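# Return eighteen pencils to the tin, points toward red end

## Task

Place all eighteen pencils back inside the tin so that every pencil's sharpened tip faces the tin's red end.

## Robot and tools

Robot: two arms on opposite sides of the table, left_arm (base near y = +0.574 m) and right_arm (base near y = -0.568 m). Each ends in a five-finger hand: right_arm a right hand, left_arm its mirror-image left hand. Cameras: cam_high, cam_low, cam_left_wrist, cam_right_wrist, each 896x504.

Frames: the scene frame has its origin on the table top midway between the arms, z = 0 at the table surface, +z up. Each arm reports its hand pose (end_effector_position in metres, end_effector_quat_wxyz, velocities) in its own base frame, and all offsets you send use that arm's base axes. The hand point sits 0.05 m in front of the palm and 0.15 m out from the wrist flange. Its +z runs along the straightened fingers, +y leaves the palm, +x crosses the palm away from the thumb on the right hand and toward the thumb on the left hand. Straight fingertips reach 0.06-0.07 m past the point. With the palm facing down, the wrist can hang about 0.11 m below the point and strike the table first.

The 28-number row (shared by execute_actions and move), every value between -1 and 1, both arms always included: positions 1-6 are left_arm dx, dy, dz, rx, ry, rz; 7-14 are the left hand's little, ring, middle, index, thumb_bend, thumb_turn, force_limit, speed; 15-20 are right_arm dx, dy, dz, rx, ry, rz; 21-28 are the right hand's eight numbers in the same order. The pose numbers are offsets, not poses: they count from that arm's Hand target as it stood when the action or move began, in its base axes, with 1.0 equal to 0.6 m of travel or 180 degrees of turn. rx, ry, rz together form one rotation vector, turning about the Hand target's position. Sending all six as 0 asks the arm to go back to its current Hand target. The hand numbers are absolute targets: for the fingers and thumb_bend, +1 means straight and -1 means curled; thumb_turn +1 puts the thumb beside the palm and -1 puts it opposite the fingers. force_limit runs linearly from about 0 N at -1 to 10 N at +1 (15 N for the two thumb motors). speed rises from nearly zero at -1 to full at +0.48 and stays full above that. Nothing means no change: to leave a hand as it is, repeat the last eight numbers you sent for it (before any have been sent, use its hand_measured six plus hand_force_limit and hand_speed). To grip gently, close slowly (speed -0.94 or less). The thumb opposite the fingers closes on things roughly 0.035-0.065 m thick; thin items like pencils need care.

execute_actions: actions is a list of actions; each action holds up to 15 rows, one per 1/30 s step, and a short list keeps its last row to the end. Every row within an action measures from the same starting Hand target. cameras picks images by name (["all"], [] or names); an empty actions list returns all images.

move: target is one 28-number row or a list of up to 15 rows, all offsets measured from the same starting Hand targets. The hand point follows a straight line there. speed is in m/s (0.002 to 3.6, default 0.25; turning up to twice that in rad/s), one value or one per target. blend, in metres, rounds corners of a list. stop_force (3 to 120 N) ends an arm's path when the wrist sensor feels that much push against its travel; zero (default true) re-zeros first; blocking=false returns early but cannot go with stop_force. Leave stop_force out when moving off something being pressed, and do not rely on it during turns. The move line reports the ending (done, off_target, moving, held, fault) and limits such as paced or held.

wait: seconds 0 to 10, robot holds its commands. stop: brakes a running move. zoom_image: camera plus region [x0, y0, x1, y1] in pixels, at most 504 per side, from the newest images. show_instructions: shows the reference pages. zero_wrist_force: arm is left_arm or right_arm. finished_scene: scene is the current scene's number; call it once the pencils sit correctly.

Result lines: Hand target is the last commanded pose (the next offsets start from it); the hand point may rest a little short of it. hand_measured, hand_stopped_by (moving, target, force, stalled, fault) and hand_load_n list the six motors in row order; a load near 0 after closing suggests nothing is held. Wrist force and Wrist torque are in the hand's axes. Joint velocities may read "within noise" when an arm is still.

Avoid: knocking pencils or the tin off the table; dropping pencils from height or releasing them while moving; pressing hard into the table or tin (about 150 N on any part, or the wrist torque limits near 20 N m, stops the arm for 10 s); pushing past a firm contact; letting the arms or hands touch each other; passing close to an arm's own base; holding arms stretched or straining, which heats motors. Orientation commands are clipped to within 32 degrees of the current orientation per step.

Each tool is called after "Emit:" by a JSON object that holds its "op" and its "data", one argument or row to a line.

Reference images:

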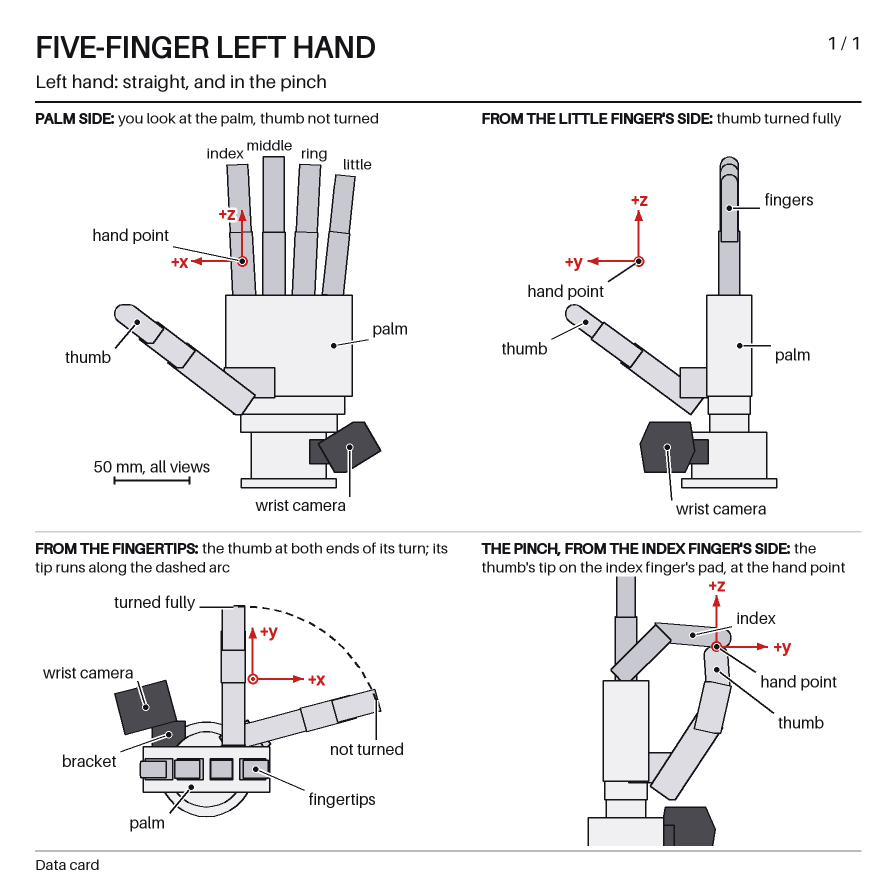

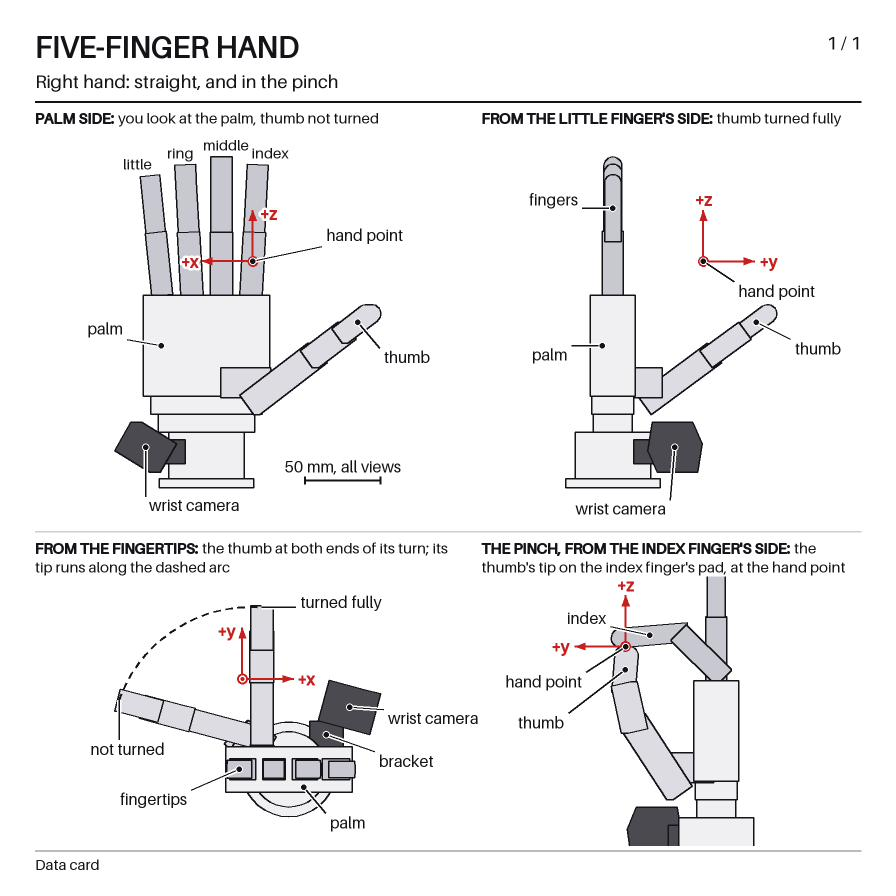

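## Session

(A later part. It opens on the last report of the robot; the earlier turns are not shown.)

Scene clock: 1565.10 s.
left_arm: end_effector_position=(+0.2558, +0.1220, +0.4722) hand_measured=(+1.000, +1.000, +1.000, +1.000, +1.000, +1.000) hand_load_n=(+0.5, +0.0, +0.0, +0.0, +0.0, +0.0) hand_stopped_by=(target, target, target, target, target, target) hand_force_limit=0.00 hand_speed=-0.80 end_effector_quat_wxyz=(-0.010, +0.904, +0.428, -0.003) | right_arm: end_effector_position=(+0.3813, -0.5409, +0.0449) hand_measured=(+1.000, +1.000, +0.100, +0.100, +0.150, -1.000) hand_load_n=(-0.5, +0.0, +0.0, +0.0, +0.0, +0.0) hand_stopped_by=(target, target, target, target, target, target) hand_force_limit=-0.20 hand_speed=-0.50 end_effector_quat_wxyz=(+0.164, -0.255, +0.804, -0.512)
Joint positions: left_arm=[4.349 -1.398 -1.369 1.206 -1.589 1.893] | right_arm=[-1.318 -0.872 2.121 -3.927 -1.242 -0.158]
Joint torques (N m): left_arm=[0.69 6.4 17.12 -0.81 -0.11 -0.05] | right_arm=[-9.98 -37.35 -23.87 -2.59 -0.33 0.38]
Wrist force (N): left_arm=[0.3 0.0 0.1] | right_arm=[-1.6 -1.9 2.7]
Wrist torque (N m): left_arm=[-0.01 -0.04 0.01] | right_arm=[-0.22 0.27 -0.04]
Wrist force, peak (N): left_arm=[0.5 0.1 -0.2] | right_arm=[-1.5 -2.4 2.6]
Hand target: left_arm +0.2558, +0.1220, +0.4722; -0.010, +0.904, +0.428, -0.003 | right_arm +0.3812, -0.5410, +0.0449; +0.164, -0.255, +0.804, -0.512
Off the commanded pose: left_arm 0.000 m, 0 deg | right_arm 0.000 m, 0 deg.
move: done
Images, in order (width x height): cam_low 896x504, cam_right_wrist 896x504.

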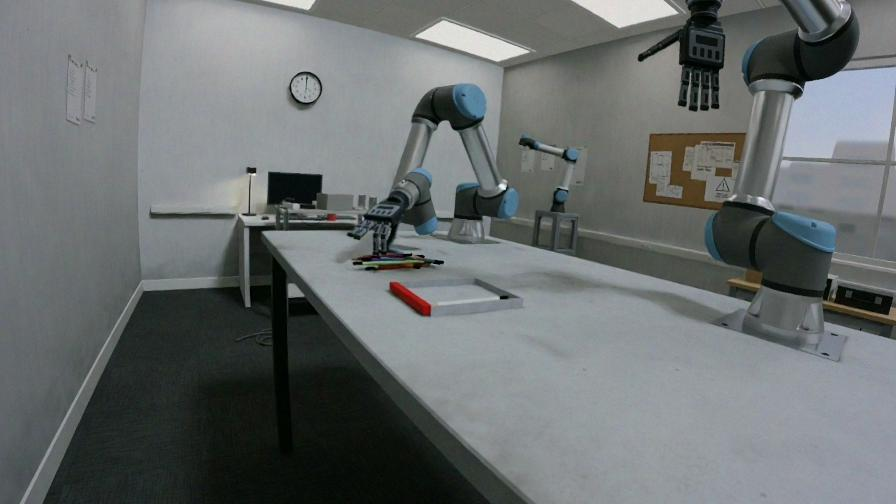

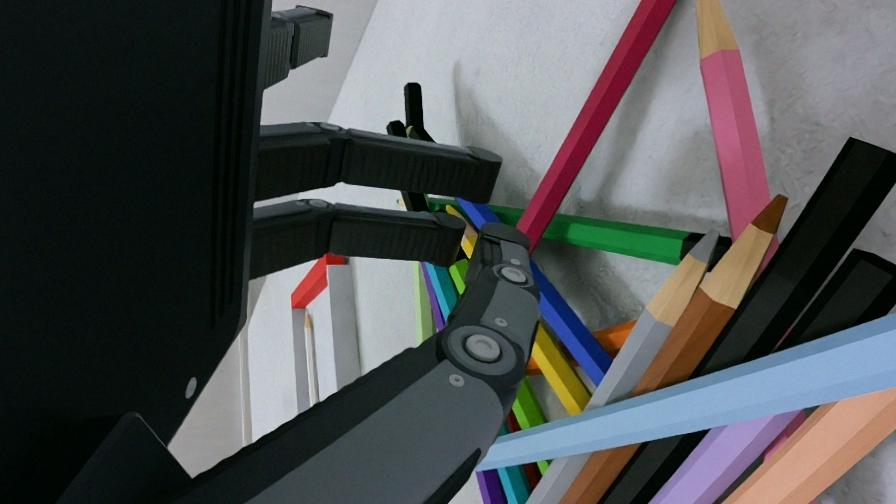

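Emit:
{"op": "move", "data": {
  "target": [
    [0,0,0,0,0,0,1,1,1,1,1,1,0,-0.8, 0.0025,-0.0035,-0.02,0.0257,-0.0362,0,1,1,0.1,0.1,0.15,-1,-0.2,-0.5],
    [0,0,0,0,0,0,1,1,1,1,1,1,0,-0.8, 0.0025,-0.0035,-0.02,0.0257,-0.0362,0,1,1,-0.6,-0.6,0.15,-1,-0.75,-0.92]
  ],
  "speed": 0.05,
  "cameras": ["cam_right_wrist","cam_low"]
}}

Emit:
{"op": "zoom_image", "data": {
  "camera": "cam_low",
  "region": [340, 180, 460, 290]
}}

Scene clock: 1592.67 s.
left_arm: end_effector_position=(+0.2558, +0.1220, +0.4722) hand_measured=(+1.000, +1.000, +1.000, +1.000, +1.000, +1.000) hand_load_n=(+0.0, +0.0, +0.0, +0.0, +0.0, +0.0) hand_stopped_by=(target, target, target, target, target, target) hand_force_limit=0.00 hand_speed=-0.80 end_effector_quat_wxyz=(-0.010, +0.904, +0.428, -0.003) | right_arm: end_effector_position=(+0.3827, -0.5431, +0.0329) hand_measured=(+1.000, +1.000, -0.242, +0.086, +0.150, -1.000) hand_load_n=(+0.0, +0.0, +3.5, +4.0, +0.5, +0.0) hand_stopped_by=(target, target, force, force, target, target) hand_force_limit=-0.75 hand_speed=-0.92 end_effector_quat_wxyz=(+0.219, -0.219, +0.813, -0.493)
Joint positions: left_arm=[4.349 -1.398 -1.369 1.206 -1.589 1.893] | right_arm=[-1.362 -0.825 2.104 -3.944 -1.145 -0.055]
Joint torques (N m): left_arm=[0.37 5.96 16.84 -0.79 -0.16 -0.14] | right_arm=[8.98 -37.29 8.7 1.42 -2.29 0.44]
Wrist force (N): left_arm=[0.1 -0.1 -0.2] | right_arm=[-2.8 -15.1 -0.4]
Wrist torque (N m): left_arm=[-0.01 -0.02 0.01] | right_arm=[-0.24 0.30 -0.08]
Wrist force, peak (N): left_arm=[0.4 0.1 0.0] | right_arm=[-3.3 -15.1 -7.7]
Hand target: left_arm +0.2558, +0.1220, +0.4722; -0.010, +0.904, +0.428, -0.003 | right_arm +0.3827, -0.5431, +0.0329; +0.219, -0.219, +0.813, -0.493
Off the commanded pose: left_arm 0.000 m, 0 deg | right_arm 0.000 m, 0 deg.
move: done
Images, in order (width x height): cam_low 896x504, cam_right_wrist 896x504.

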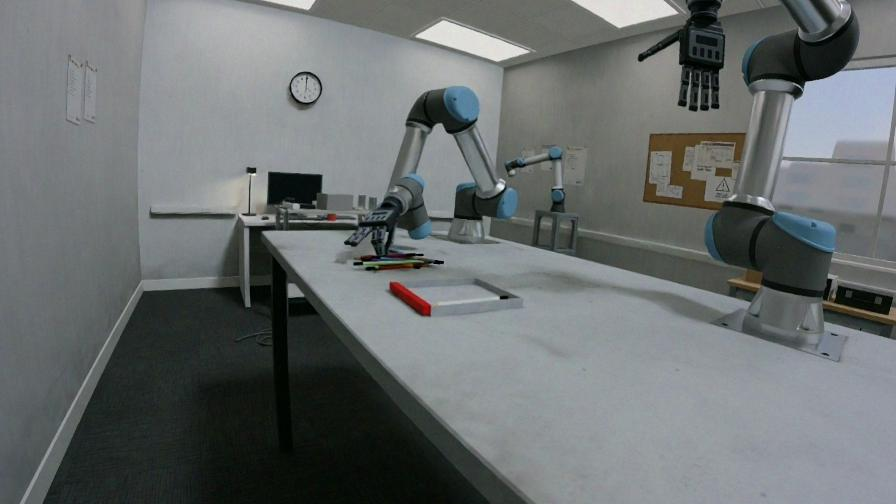

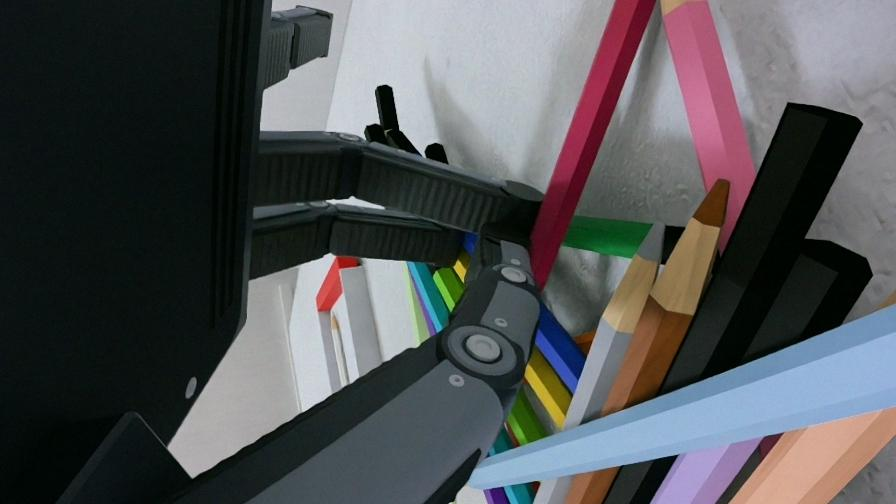

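Scaled by 4.200 from the camera's 896x504 image, which has a finer 1280x720 frame.

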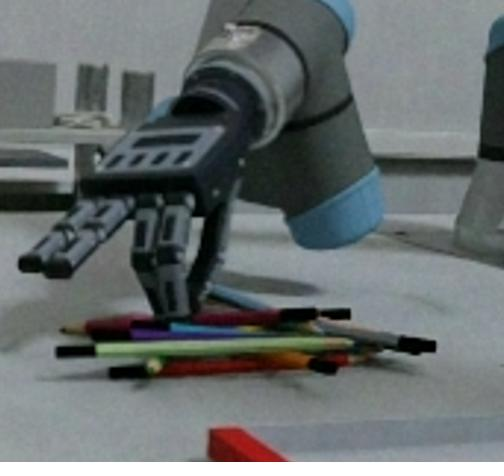

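Emit:
{"op": "move", "data": {
  "target": [
    [0,0,0,0,0,0,1,1,1,1,1,1,0,-0.8, 0,0,0.195,0,0,0,1,1,0.1,0.1,0.15,-1,-0.2,-0.7],
    [0,0,0,0,0,0,1,1,1,1,1,1,0,-0.8, -0.1618,0.4082,0.4452,0.2712,0.2412,0.026,1,1,0.1,0.1,0.15,-1,-0.2,-0.7],
    [0,0,0,0,0,0,1,1,1,1,1,1,0,-0.8, -0.2462,0.3485,0.4452,0.1358,0.353,0.2944,1,1,0.1,0.1,0.15,-1,-0.2,-0.7],
    [0,0,0,0,0,0,1,1,1,1,1,1,0,-0.8, -0.2382,0.232,0.4452,-0.0767,0.4263,0.5922,1,1,0.1,0.1,0.15,-1,-0.2,-0.7]
  ],
  "speed": [0.12,0.5,0.5,0.5],
  "blend": [0.03,0.03,0.03,0],
  "cameras": ["cam_left_wrist"]
}}

Emit:
{"op": "zoom_image", "data": {
  "camera": "cam_left_wrist",
  "region": [370, 350, 540, 470]
}}

Scene clock: 1684.40 s.
left_arm: end_effector_position=(+0.2558, +0.1220, +0.4722) hand_measured=(+1.000, +1.000, +1.000, +1.000, +1.000, +1.000) hand_load_n=(+0.0, +0.0, +0.0, +0.0, +0.0, +0.0) hand_stopped_by=(target, target, target, target, target, target) hand_force_limit=0.00 hand_speed=-0.80 end_effector_quat_wxyz=(-0.010, +0.904, +0.428, -0.003) | right_arm: end_effector_position=(+0.2397, -0.4039, +0.3000) hand_measured=(+1.000, +1.000, +0.100, +0.100, +0.150, -1.000) hand_load_n=(+0.0, +0.0, +0.0, +0.0, +0.0, +0.0) hand_stopped_by=(target, target, target, target, target, target) hand_force_limit=-0.20 hand_speed=-0.70 end_effector_quat_wxyz=(+0.000, +0.971, -0.238, +0.000) end_effector_velocity=(+0.000, +0.000, -0.001) end_effector_angular_velocity=(+0.003, +0.001, +0.006)
Joint positions: left_arm=[4.349 -1.398 -1.369 1.206 -1.589 1.893] | right_arm=[-1.179 -1.667 1.757 -1.662 -1.571 -2.268]
Joint velocities: left_arm=[within noise] | right_arm=[0 0.002 0 0.001 0 -0.005]
Joint torques (N m): left_arm=[0.65 5.99 17.28 -0.83 -0.09 -0.12] | right_arm=[8.41 -8.06 -31.52 -0.78 -0.78 -1.02]
Wrist force (N): left_arm=[0.0 0.1 0.1] | right_arm=[-0.7 -0.3 0.0]
Wrist torque (N m): left_arm=[0.01 0.01 0.00] | right_arm=[-0.02 0.13 -0.02]
Wrist force, peak (N): left_arm=[0.3 0.4 -0.1] | right_arm=[-3.1 -15.3 -0.4]
Hand target: left_arm +0.2558, +0.1220, +0.4722; -0.010, +0.904, +0.428, -0.003 | right_arm +0.2398, -0.4039, +0.3000; +0.000, +0.971, -0.238, +0.000
Off the commanded pose: left_arm 0.000 m, 0 deg | right_arm 0.000 m, 0 deg.
move: done
Images, in order (width x height): cam_left_wrist 896x504.

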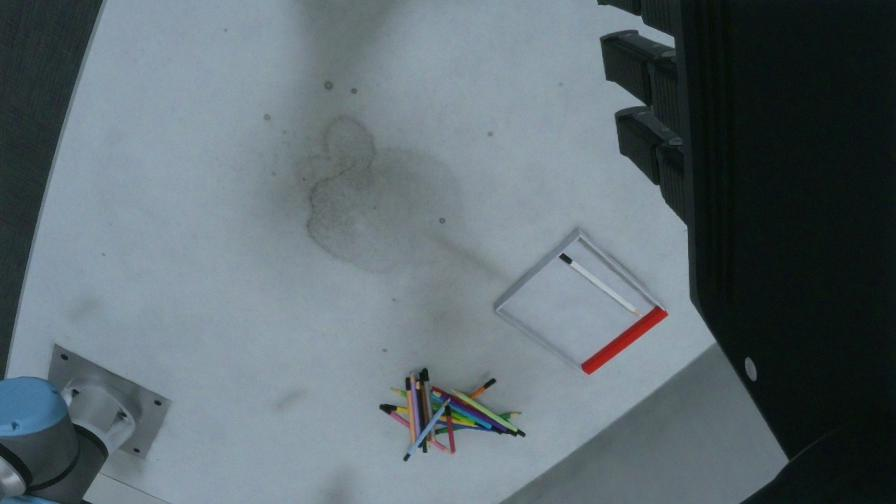

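Scaled by 2.965 from the camera's 896x504 image, which has a finer 1280x720 frame.

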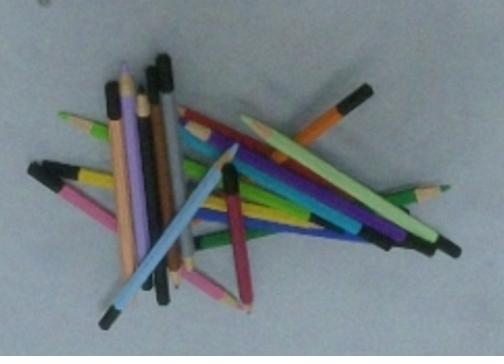

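Emit:
{"op": "move", "data": {
  "target": [
    [0,0,0,0,0,0,1,1,1,1,1,1,0,-0.8, 0.3047,0.4268,0.3167,0.4216,-0.2693,-0.0433,1,1,0.1,0.1,0.15,-1,-0.2,-0.7],
    [0,0,0,0,0,0,1,1,1,1,1,1,0,-0.8, 0.4572,0.272,0.3167,0.3434,-0.3748,-0.1739,1,1,0.1,0.1,0.15,-1,-0.2,-0.7],
    [0,0,0,0,0,0,1,1,1,1,1,1,0,-0.8, 0.4968,-0.047,0.3167,0.1844,-0.5068,-0.3643,1,1,0.1,0.1,0.15,-1,-0.2,-0.7]
  ],
  "speed": 0.4,
  "blend": [0.01,0.03,0]
}}

Scene clock: 1709.23 s.
left_arm: end_effector_position=(+0.2558, +0.1220, +0.4722) hand_measured=(+1.000, +1.000, +1.000, +1.000, +1.000, +1.000) hand_load_n=(+0.0, +0.0, +0.0, +0.0, +0.0, +0.0) hand_stopped_by=(target, target, target, target, target, target) hand_force_limit=0.00 hand_speed=-0.80 end_effector_quat_wxyz=(-0.010, +0.904, +0.428, -0.003) | right_arm: end_effector_position=(+0.5379, -0.4321, +0.4901) hand_measured=(+1.000, +1.000, +0.100, +0.100, +0.150, -1.000) hand_load_n=(-0.5, +0.0, +0.0, +0.0, +0.0, +0.0) hand_stopped_by=(target, target, target, target, target, target) hand_force_limit=-0.20 hand_speed=-0.70 end_effector_quat_wxyz=(+0.393, -0.393, +0.588, -0.587)
Joint positions: left_arm=[4.349 -1.398 -1.369 1.206 -1.589 1.893] | right_arm=[-1.179 -1.42 1.248 0.174 0.784 -3.142]
Joint torques (N m): left_arm=[0.75 5.91 17.88 -0.93 -0.1 -0.14] | right_arm=[-8.22 -34.25 -8.46 -2.4 2.21 -0.02]
Wrist force (N): left_arm=[0.1 0.0 0.2] | right_arm=[-0.4 -1.8 3.9]
Wrist torque (N m): left_arm=[0.00 0.00 0.01] | right_arm=[-0.27 0.17 0.16]
Wrist force, peak (N): left_arm=[0.6 0.0 0.1] | right_arm=[-0.7 -1.8 5.1]
Hand target: left_arm +0.2558, +0.1220, +0.4722; -0.010, +0.904, +0.428, -0.003 | right_arm +0.5379, -0.4321, +0.4901; +0.393, -0.393, +0.588, -0.588
Off the commanded pose: left_arm 0.000 m, 0 deg | right_arm 0.000 m, 0 deg.
move: done

Emit:
{"op": "move", "data": {
  "target": [
    [0,0,0,0,0,0,1,1,1,1,1,1,0,-0.8, -0.2648,-0.203,-0.6,0.0508,0.0672,-0.1608,1,1,-0.05,-0.05,0.15,-1,-0.2,-0.7],
    [0,0,0,0,0,0,1,1,1,1,1,1,0,-0.8, -0.2648,-0.203,-0.7085,0.0508,0.0672,-0.1608,1,1,-0.05,-0.05,0.15,-1,-0.2,-0.7]
  ],
  "speed": [0.3,0.1],
  "blend": [0.02,0],
  "cameras": ["cam_right_wrist","cam_low","cam_left_wrist"]
}}

Emit:
{"op": "zoom_image", "data": {
  "camera": "cam_low",
  "region": [340, 180, 460, 290]
}}

Scene clock: 1739.37 s.
left_arm: end_effector_position=(+0.2558, +0.1220, +0.4722) hand_measured=(+1.000, +1.000, +1.000, +1.000, +1.000, +1.000) hand_load_n=(+0.0, +0.0, +0.0, +0.0, +0.0, +0.0) hand_stopped_by=(target, target, target, target, target, target) hand_force_limit=0.00 hand_speed=-0.80 end_effector_quat_wxyz=(-0.010, +0.904, +0.428, -0.003) | right_arm: end_effector_position=(+0.3790, -0.5538, +0.0649) hand_measured=(+1.000, +1.000, -0.050, -0.050, +0.150, -1.000) hand_load_n=(+0.0, +0.0, +0.0, +0.0, +0.0, +0.0) hand_stopped_by=(target, target, target, target, target, target) hand_force_limit=-0.20 hand_speed=-0.70 end_effector_quat_wxyz=(+0.200, -0.261, +0.750, -0.574)
Joint positions: left_arm=[4.349 -1.398 -1.369 1.206 -1.589 1.893] | right_arm=[-1.375 -1.154 1.905 -0.457 1.114 -3.273]
Joint torques (N m): left_arm=[0.89 5.37 17.4 -0.86 -0.18 -0.06] | right_arm=[7.56 -27.98 -30.52 -1.31 2.14 0.47]
Wrist force (N): left_arm=[-0.1 0.1 0.0] | right_arm=[-0.8 -1.9 3.0]
Wrist torque (N m): left_arm=[0.01 0.01 0.00] | right_arm=[-0.21 0.13 0.17]
Wrist force, peak (N): left_arm=[0.4 0.4 0.1] | right_arm=[-0.8 -4.2 4.3]
Hand target: left_arm +0.2558, +0.1220, +0.4722; -0.010, +0.904, +0.428, -0.003 | right_arm +0.3790, -0.5539, +0.0650; +0.200, -0.261, +0.750, -0.574
Off the commanded pose: left_arm 0.000 m, 0 deg | right_arm 0.000 m, 0 deg.
move: done
Images, in order (width x height): cam_low 896x504, cam_left_wrist 896x504, cam_right_wrist 896x504.

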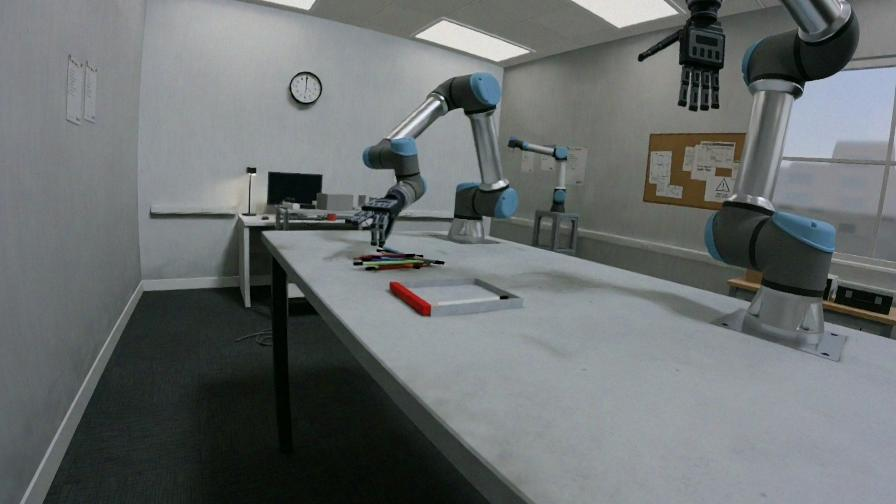

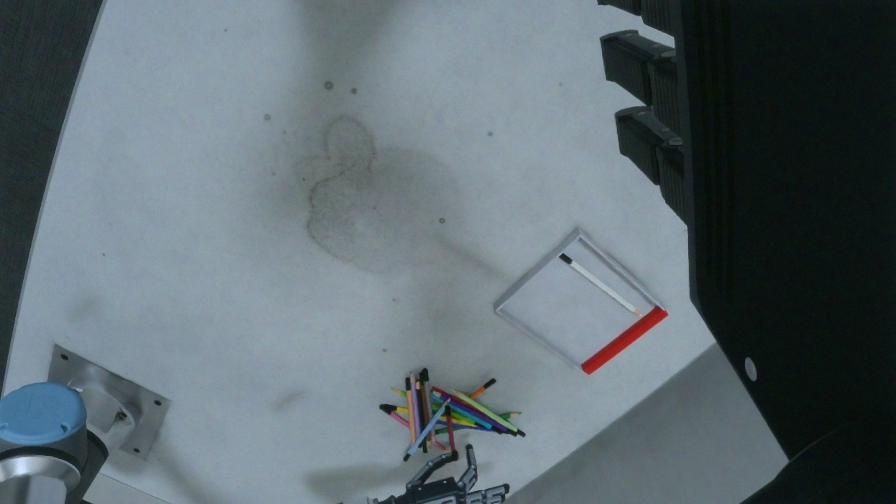

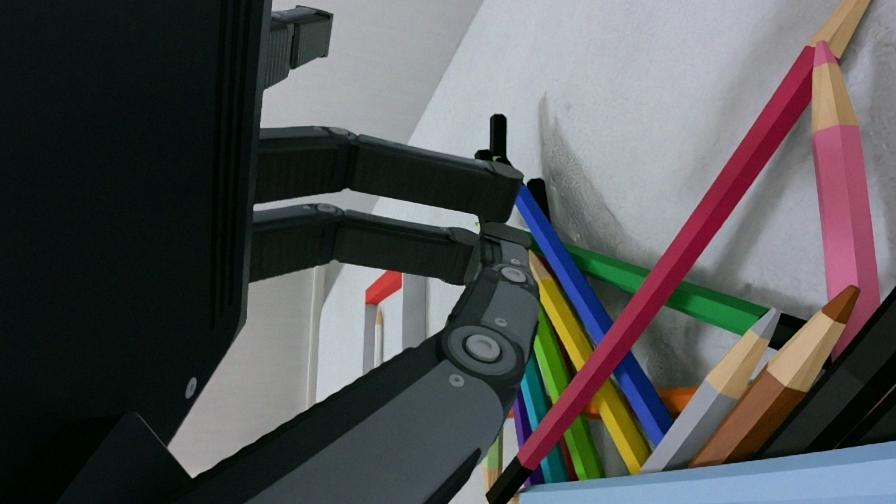

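Scaled by 4.200 from the camera's 896x504 image, which has a finer 1280x720 frame.

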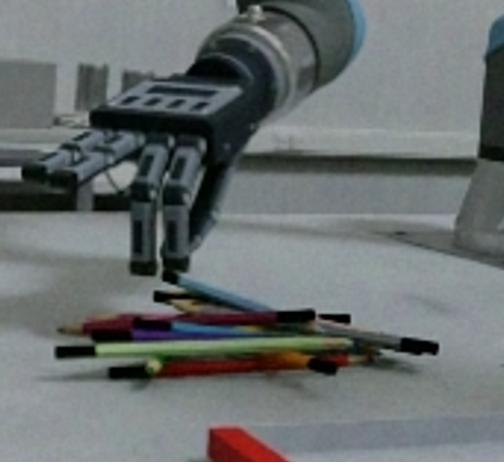

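Emit:
{"op": "move", "data": {
  "target": [0,0,0,0,0,0,1,1,1,1,1,1,0,-0.8, -0.0357,0.01,-0.0333,0.0207,-0.0261,0,1,1,-0.05,-0.05,0.15,-1,-0.2,-0.7],
  "speed": 0.1,
  "cameras": ["cam_right_wrist","cam_low"]
}}

Emit:
{"op": "zoom_image", "data": {
  "camera": "cam_low",
  "region": [340, 180, 460, 290]
}}

Scene clock: 1764.80 s.
left_arm: end_effector_position=(+0.2558, +0.1220, +0.4722) hand_measured=(+1.000, +1.000, +1.000, +1.000, +1.000, +1.000) hand_load_n=(+0.0, +0.0, +0.0, +0.0, -0.5, +0.0) hand_stopped_by=(target, target, target, target, target, target) hand_force_limit=0.00 hand_speed=-0.80 end_effector_quat_wxyz=(-0.010, +0.904, +0.428, -0.003) | right_arm: end_effector_position=(+0.3575, -0.5479, +0.0449) hand_measured=(+1.000, +1.000, -0.050, -0.050, +0.150, -1.000) hand_load_n=(+0.0, +0.0, +0.5, +0.0, +0.0, +0.0) hand_stopped_by=(target, target, target, target, target, target) hand_force_limit=-0.20 hand_speed=-0.70 end_effector_quat_wxyz=(+0.239, -0.230, +0.759, -0.560)
Joint positions: left_arm=[4.349 -1.398 -1.369 1.206 -1.589 1.893] | right_arm=[-1.449 -1.131 1.955 -0.515 1.017 -3.199]
Joint torques (N m): left_arm=[0.85 5.49 17.72 -0.84 -0.05 -0.17] | right_arm=[0.74 -39.27 -29.36 0.93 1.05 0.38]
Wrist force (N): left_arm=[0.1 0.1 -0.1] | right_arm=[-0.6 -1.9 3.2]
Wrist torque (N m): left_arm=[0.02 -0.01 0.00] | right_arm=[-0.23 0.09 0.08]
Wrist force, peak (N): left_arm=[0.4 0.0 -0.3] | right_arm=[-1.5 -3.3 3.6]
Hand target: left_arm +0.2558, +0.1220, +0.4722; -0.010, +0.904, +0.428, -0.003 | right_arm +0.3576, -0.5479, +0.0450; +0.239, -0.230, +0.759, -0.560
Off the commanded pose: left_arm 0.000 m, 0 deg | right_arm 0.000 m, 0 deg.
move: done
Images, in order (width x height): cam_low 896x504, cam_right_wrist 896x504.

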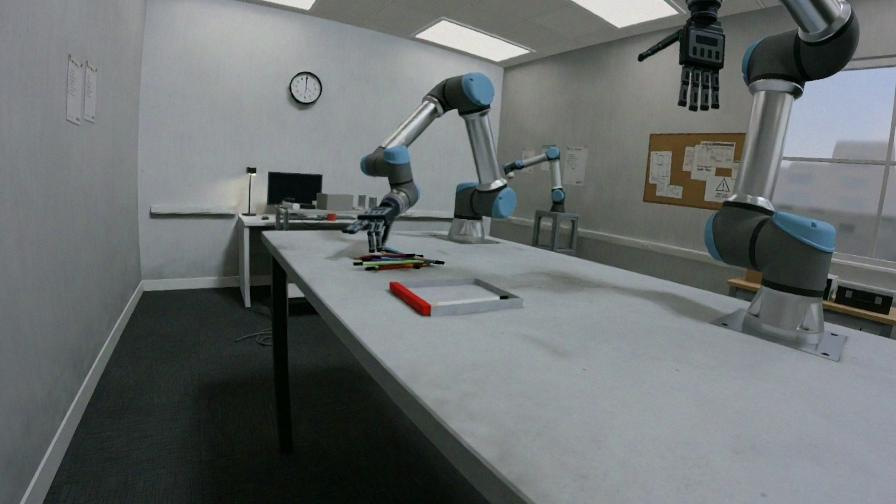

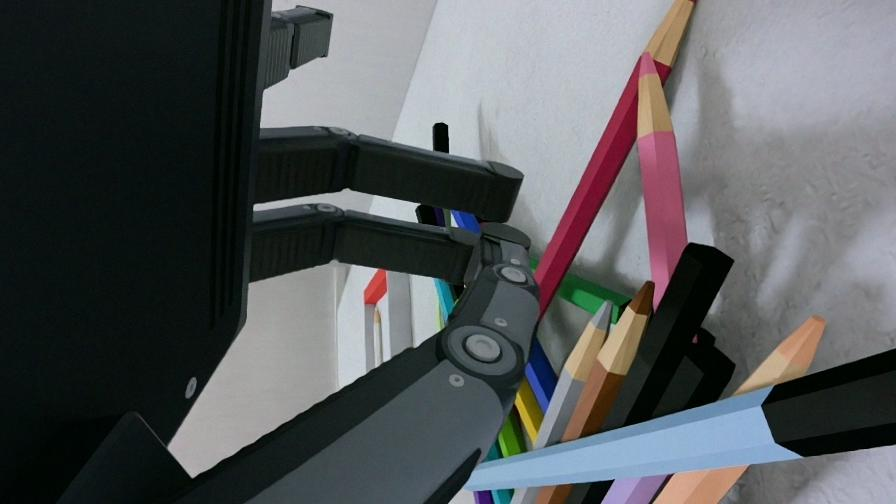

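Scaled by 4.200 from the camera's 896x504 image, which has a finer 1280x720 frame.

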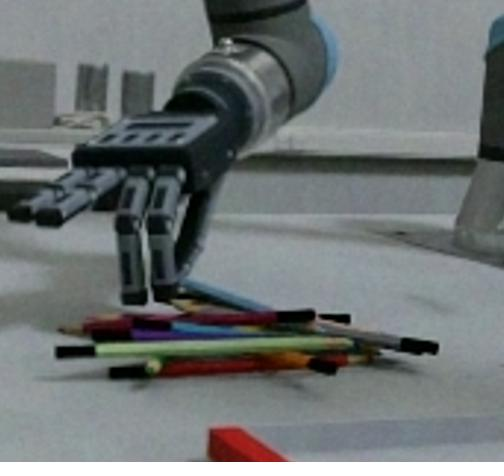

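Emit:
{"op": "move", "data": {
  "target": [0,0,0,0,0,0,1,1,1,1,1,1,0,-0.8, 0,0,-0.0383,0,0,0,1,1,-0.05,-0.05,0.15,-1,-0.2,-0.7],
  "speed": 0.04,
  "stop_force": 5,
  "cameras": ["cam_right_wrist","cam_low"]
}}

Emit:
{"op": "zoom_image", "data": {
  "camera": "cam_low",
  "region": [340, 180, 460, 290]
}}

Scene clock: 1790.83 s.
left_arm: end_effector_position=(+0.2558, +0.1220, +0.4722) hand_measured=(+1.000, +1.000, +1.000, +1.000, +1.000, +1.000) hand_load_n=(-0.5, +0.0, +0.0, +0.0, -0.5, +0.0) hand_stopped_by=(target, target, target, target, target, target) hand_force_limit=0.00 hand_speed=-0.80 end_effector_quat_wxyz=(-0.010, +0.904, +0.428, -0.003) | right_arm: end_effector_position=(+0.3576, -0.5479, +0.0220) hand_measured=(+1.000, +1.000, -0.050, -0.050, +0.150, -1.000) hand_load_n=(+0.0, +0.0, +0.0, +0.0, +0.0, +0.0) hand_stopped_by=(target, target, target, target, target, target) hand_force_limit=-0.20 hand_speed=-0.70 end_effector_quat_wxyz=(+0.239, -0.230, +0.759, -0.560)
Joint positions: left_arm=[4.349 -1.398 -1.369 1.206 -1.589 1.893] | right_arm=[-1.449 -1.087 1.967 -0.572 1.017 -3.198]
Joint torques (N m): left_arm=[1.08 5.38 17.22 -0.86 -0.1 -0.15] | right_arm=[-2.42 -39.97 -27.56 -1.2 -0.26 0.87]
Wrist force (N): left_arm=[0.3 -0.1 0.0] | right_arm=[-0.3 -2.0 2.9]
Wrist torque (N m): left_arm=[-0.01 -0.05 0.02] | right_arm=[-0.23 0.09 0.10]
Wrist force, peak (N): left_arm=[0.3 0.2 -0.3] | right_arm=[-0.6 -4.9 2.1]
Hand target: left_arm +0.2558, +0.1220, +0.4722; -0.010, +0.904, +0.428, -0.003 | right_arm +0.3576, -0.5479, +0.0220; +0.239, -0.230, +0.759, -0.560
Off the commanded pose: left_arm 0.000 m, 0 deg | right_arm 0.000 m, 0 deg.
move: done
Images, in order (width x height): cam_low 896x504, cam_right_wrist 896x504.

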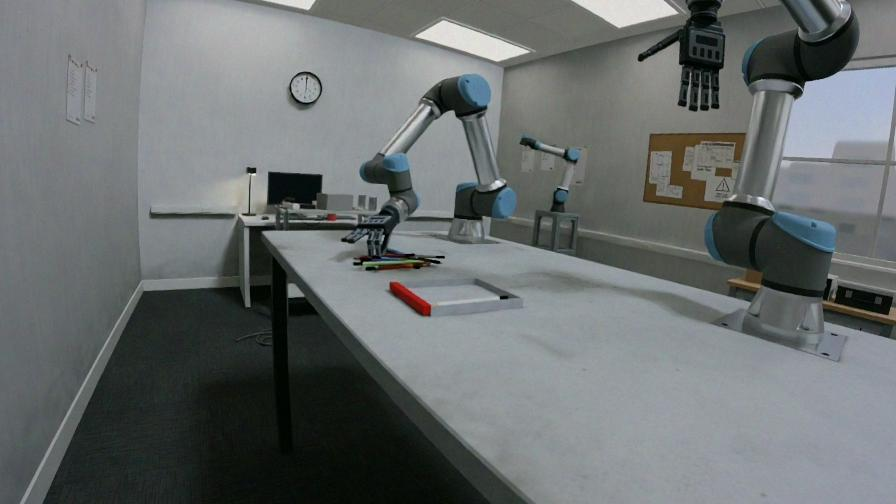

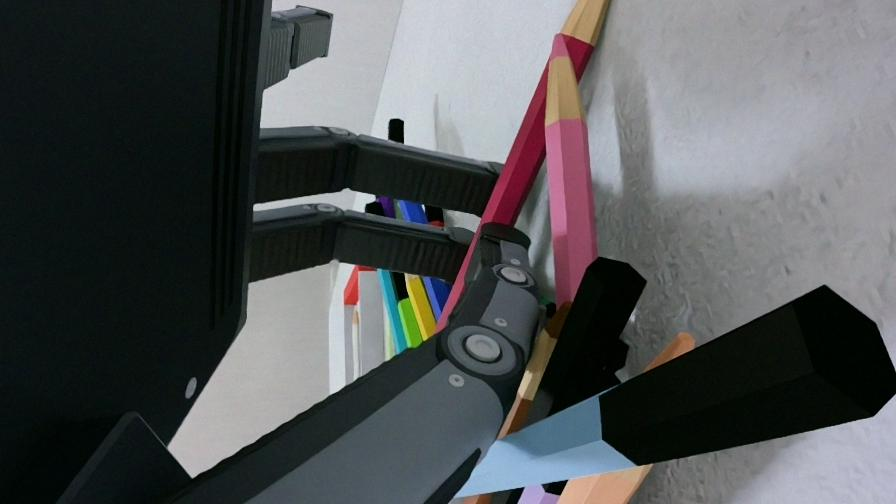

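Scaled by 4.200 from the camera's 896x504 image, which has a finer 1280x720 frame.

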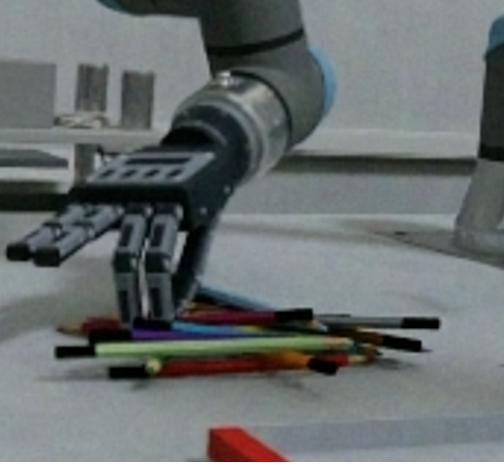

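Emit:
{"op": "move", "data": {
  "target": [
    [0,0,0,0,0,0,1,1,1,1,1,1,0,-0.8, 0,0,0,0,0,0,1,1,-0.6,-0.6,0.15,-1,-0.75,-0.92],
    [0,0,0,0,0,0,1,1,1,1,1,1,0,-0.8, 0,0,0,0,0,0,1,1,-0.65,-0.65,0.15,-1,-0.2,-0.92]
  ],
  "cameras": ["cam_right_wrist","cam_low"]
}}

Scene clock: 1797.67 s.
left_arm: end_effector_position=(+0.2558, +0.1220, +0.4722) hand_measured=(+1.000, +1.000, +1.000, +1.000, +1.000, +1.000) hand_load_n=(+0.0, +0.0, +0.0, +0.0, -0.5, +0.0) hand_stopped_by=(target, target, target, target, target, target) hand_force_limit=0.00 hand_speed=-0.80 end_effector_quat_wxyz=(-0.010, +0.904, +0.428, -0.003) | right_arm: end_effector_position=(+0.3576, -0.5479, +0.0220) hand_measured=(+1.000, +1.000, -0.144, -0.144, +0.152, -1.000) hand_load_n=(+0.0, +0.0, +4.5, +4.0, +4.0, +0.5) hand_stopped_by=(target, target, force, force, target, target) hand_force_limit=-0.20 hand_speed=-0.92 end_effector_quat_wxyz=(+0.239, -0.230, +0.759, -0.560)
Joint positions: left_arm=[4.349 -1.398 -1.369 1.206 -1.589 1.893] | right_arm=[-1.449 -1.087 1.967 -0.572 1.017 -3.198]
Joint torques (N m): left_arm=[1.3 6 17 -0.79 -0.04 -0.04] | right_arm=[7.69 -36.09 -24.12 -1.17 2.11 0.8]
Wrist force (N): left_arm=[0.2 -0.1 0.0] | right_arm=[-0.8 -7.1 2.5]
Wrist torque (N m): left_arm=[-0.01 -0.02 0.01] | right_arm=[-0.41 0.09 0.03]
Wrist force, peak (N): left_arm=[0.4 0.1 -0.3] | right_arm=[-1.1 -7.4 2.5]
Hand target: left_arm +0.2558, +0.1220, +0.4722; -0.010, +0.904, +0.428, -0.003 | right_arm +0.3576, -0.5479, +0.0220; +0.239, -0.230, +0.759, -0.560
Off the commanded pose: left_arm 0.000 m, 0 deg | right_arm 0.000 m, 0 deg.
move: done
Images, in order (width x height): cam_low 896x504, cam_right_wrist 896x504.

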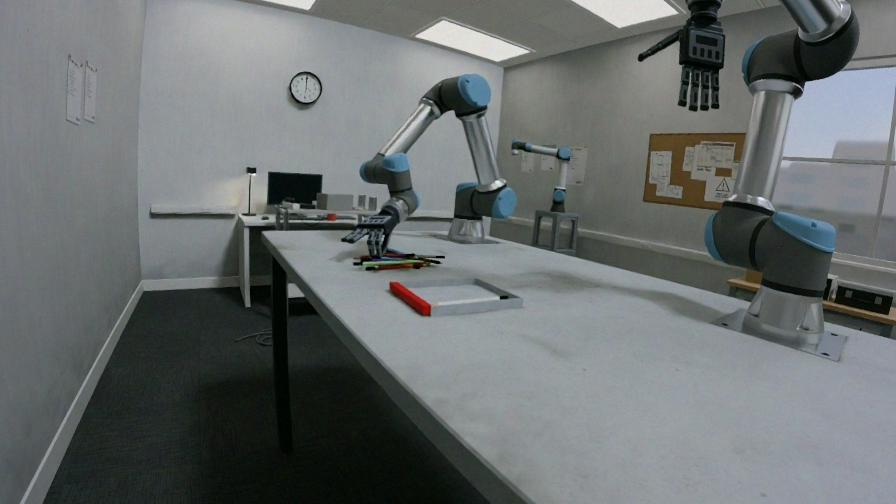

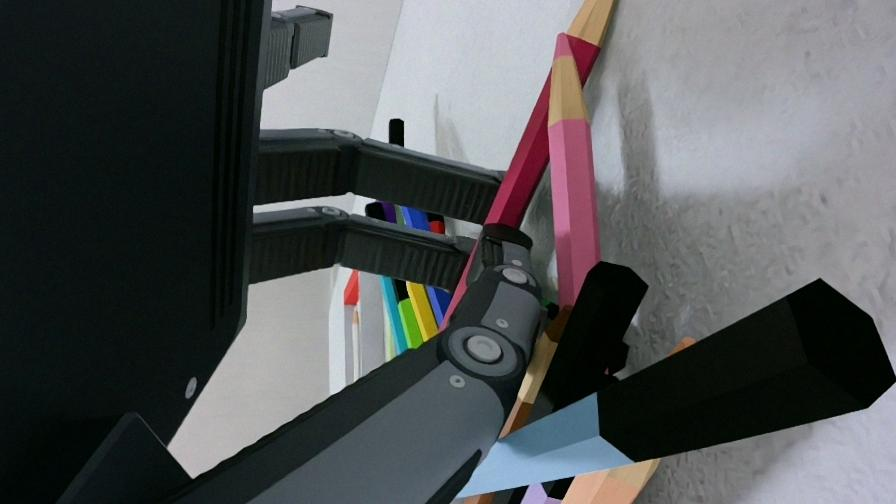

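Emit:
{"op": "move", "data": {
  "target": [
    [0,0,0,0,0,0,1,1,1,1,1,1,0,-0.8, 0,0,0.06,0,0,0,1,1,-0.65,-0.65,0.15,-1,-0.2,-0.92],
    [0,0,0,0,0,0,1,1,1,1,1,1,0,-0.8, 0,0,0.2,-0.0207,0.0261,0,1,1,-0.65,-0.65,0.15,-1,-0.2,-0.92]
  ],
  "speed": [0.06,0.15],
  "cameras": ["cam_right_wrist","cam_low","cam_left_wrist"]
}}

Emit:
{"op": "zoom_image", "data": {
  "camera": "cam_left_wrist",
  "region": [490, 220, 690, 390]
}}

Emit:
{"op": "zoom_image", "data": {
  "camera": "cam_left_wrist",
  "region": [370, 350, 540, 470]
}}

Scene clock: 1816.73 s.
left_arm: end_effector_position=(+0.2558, +0.1220, +0.4722) hand_measured=(+1.000, +1.000, +1.000, +1.000, +1.000, +1.000) hand_load_n=(+0.0, +0.0, +0.0, +0.0, +0.0, +0.0) hand_stopped_by=(target, target, target, target, target, target) hand_force_limit=0.00 hand_speed=-0.80 end_effector_quat_wxyz=(-0.010, +0.904, +0.428, -0.003) | right_arm: end_effector_position=(+0.3576, -0.5480, +0.1420) hand_measured=(+1.000, +1.000, -0.144, -0.144, +0.152, -1.000) hand_load_n=(+0.0, +0.0, +4.0, +3.5, +5.0, +0.0) hand_stopped_by=(target, target, force, force, target, target) hand_force_limit=-0.20 hand_speed=-0.92 end_effector_quat_wxyz=(+0.200, -0.261, +0.750, -0.574)
Joint positions: left_arm=[4.349 -1.398 -1.369 1.206 -1.589 1.893] | right_arm=[-1.422 -1.3 1.87 -0.27 1.069 -3.289]
Joint torques (N m): left_arm=[0.59 5.06 17.61 -0.81 -0.08 -0.09] | right_arm=[-10.28 -35 -7.66 0.8 -2.24 -1.06]
Wrist force (N): left_arm=[0.0 -0.1 0.0] | right_arm=[-1.0 -1.7 2.7]
Wrist torque (N m): left_arm=[-0.01 0.00 0.01] | right_arm=[-0.24 0.19 0.15]
Wrist force, peak (N): left_arm=[0.4 0.0 -0.4] | right_arm=[-0.9 -7.0 2.8]
Hand target: left_arm +0.2558, +0.1220, +0.4722; -0.010, +0.904, +0.428, -0.003 | right_arm +0.3576, -0.5479, +0.1420; +0.200, -0.261, +0.750, -0.574
Off the commanded pose: left_arm 0.000 m, 0 deg | right_arm 0.000 m, 0 deg.
move: done
Images, in order (width x height): cam_low 896x504, cam_left_wrist 896x504, cam_right_wrist 896x504.

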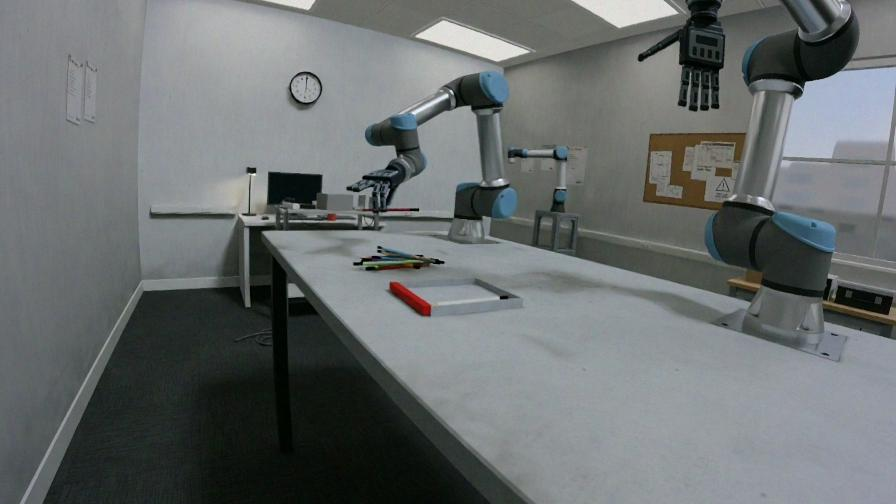

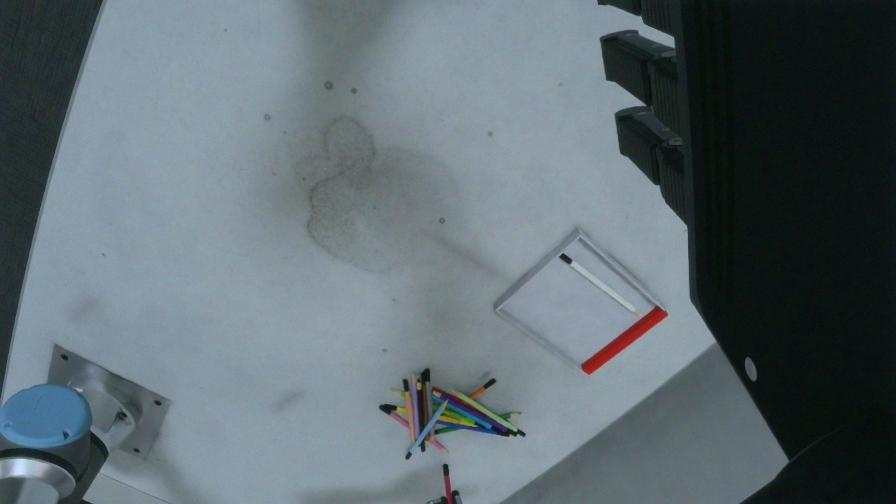

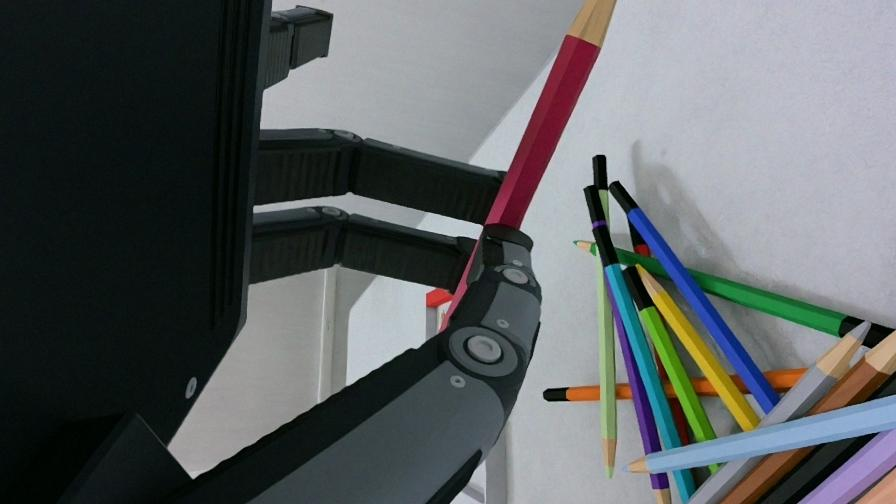

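Scaled by 2.520 from the camera's 896x504 image, which has a finer 1280x720 frame.

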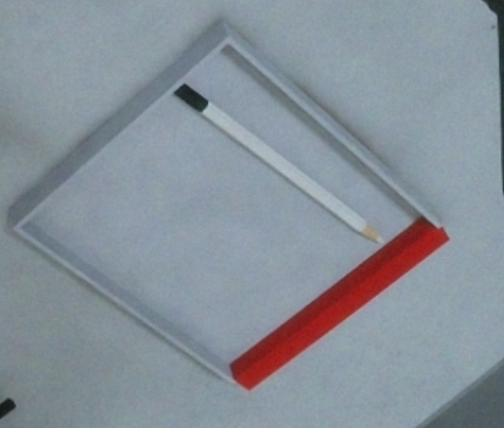

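Scaled by 2.965 from the camera's 896x504 image, which has a finer 1280x720 frame.

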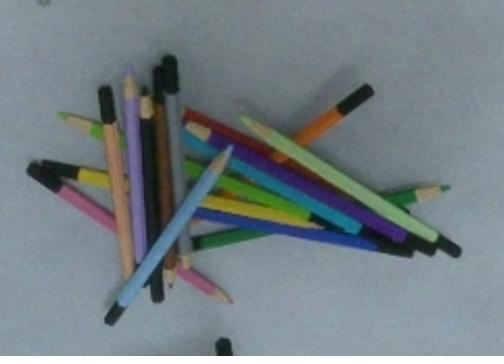

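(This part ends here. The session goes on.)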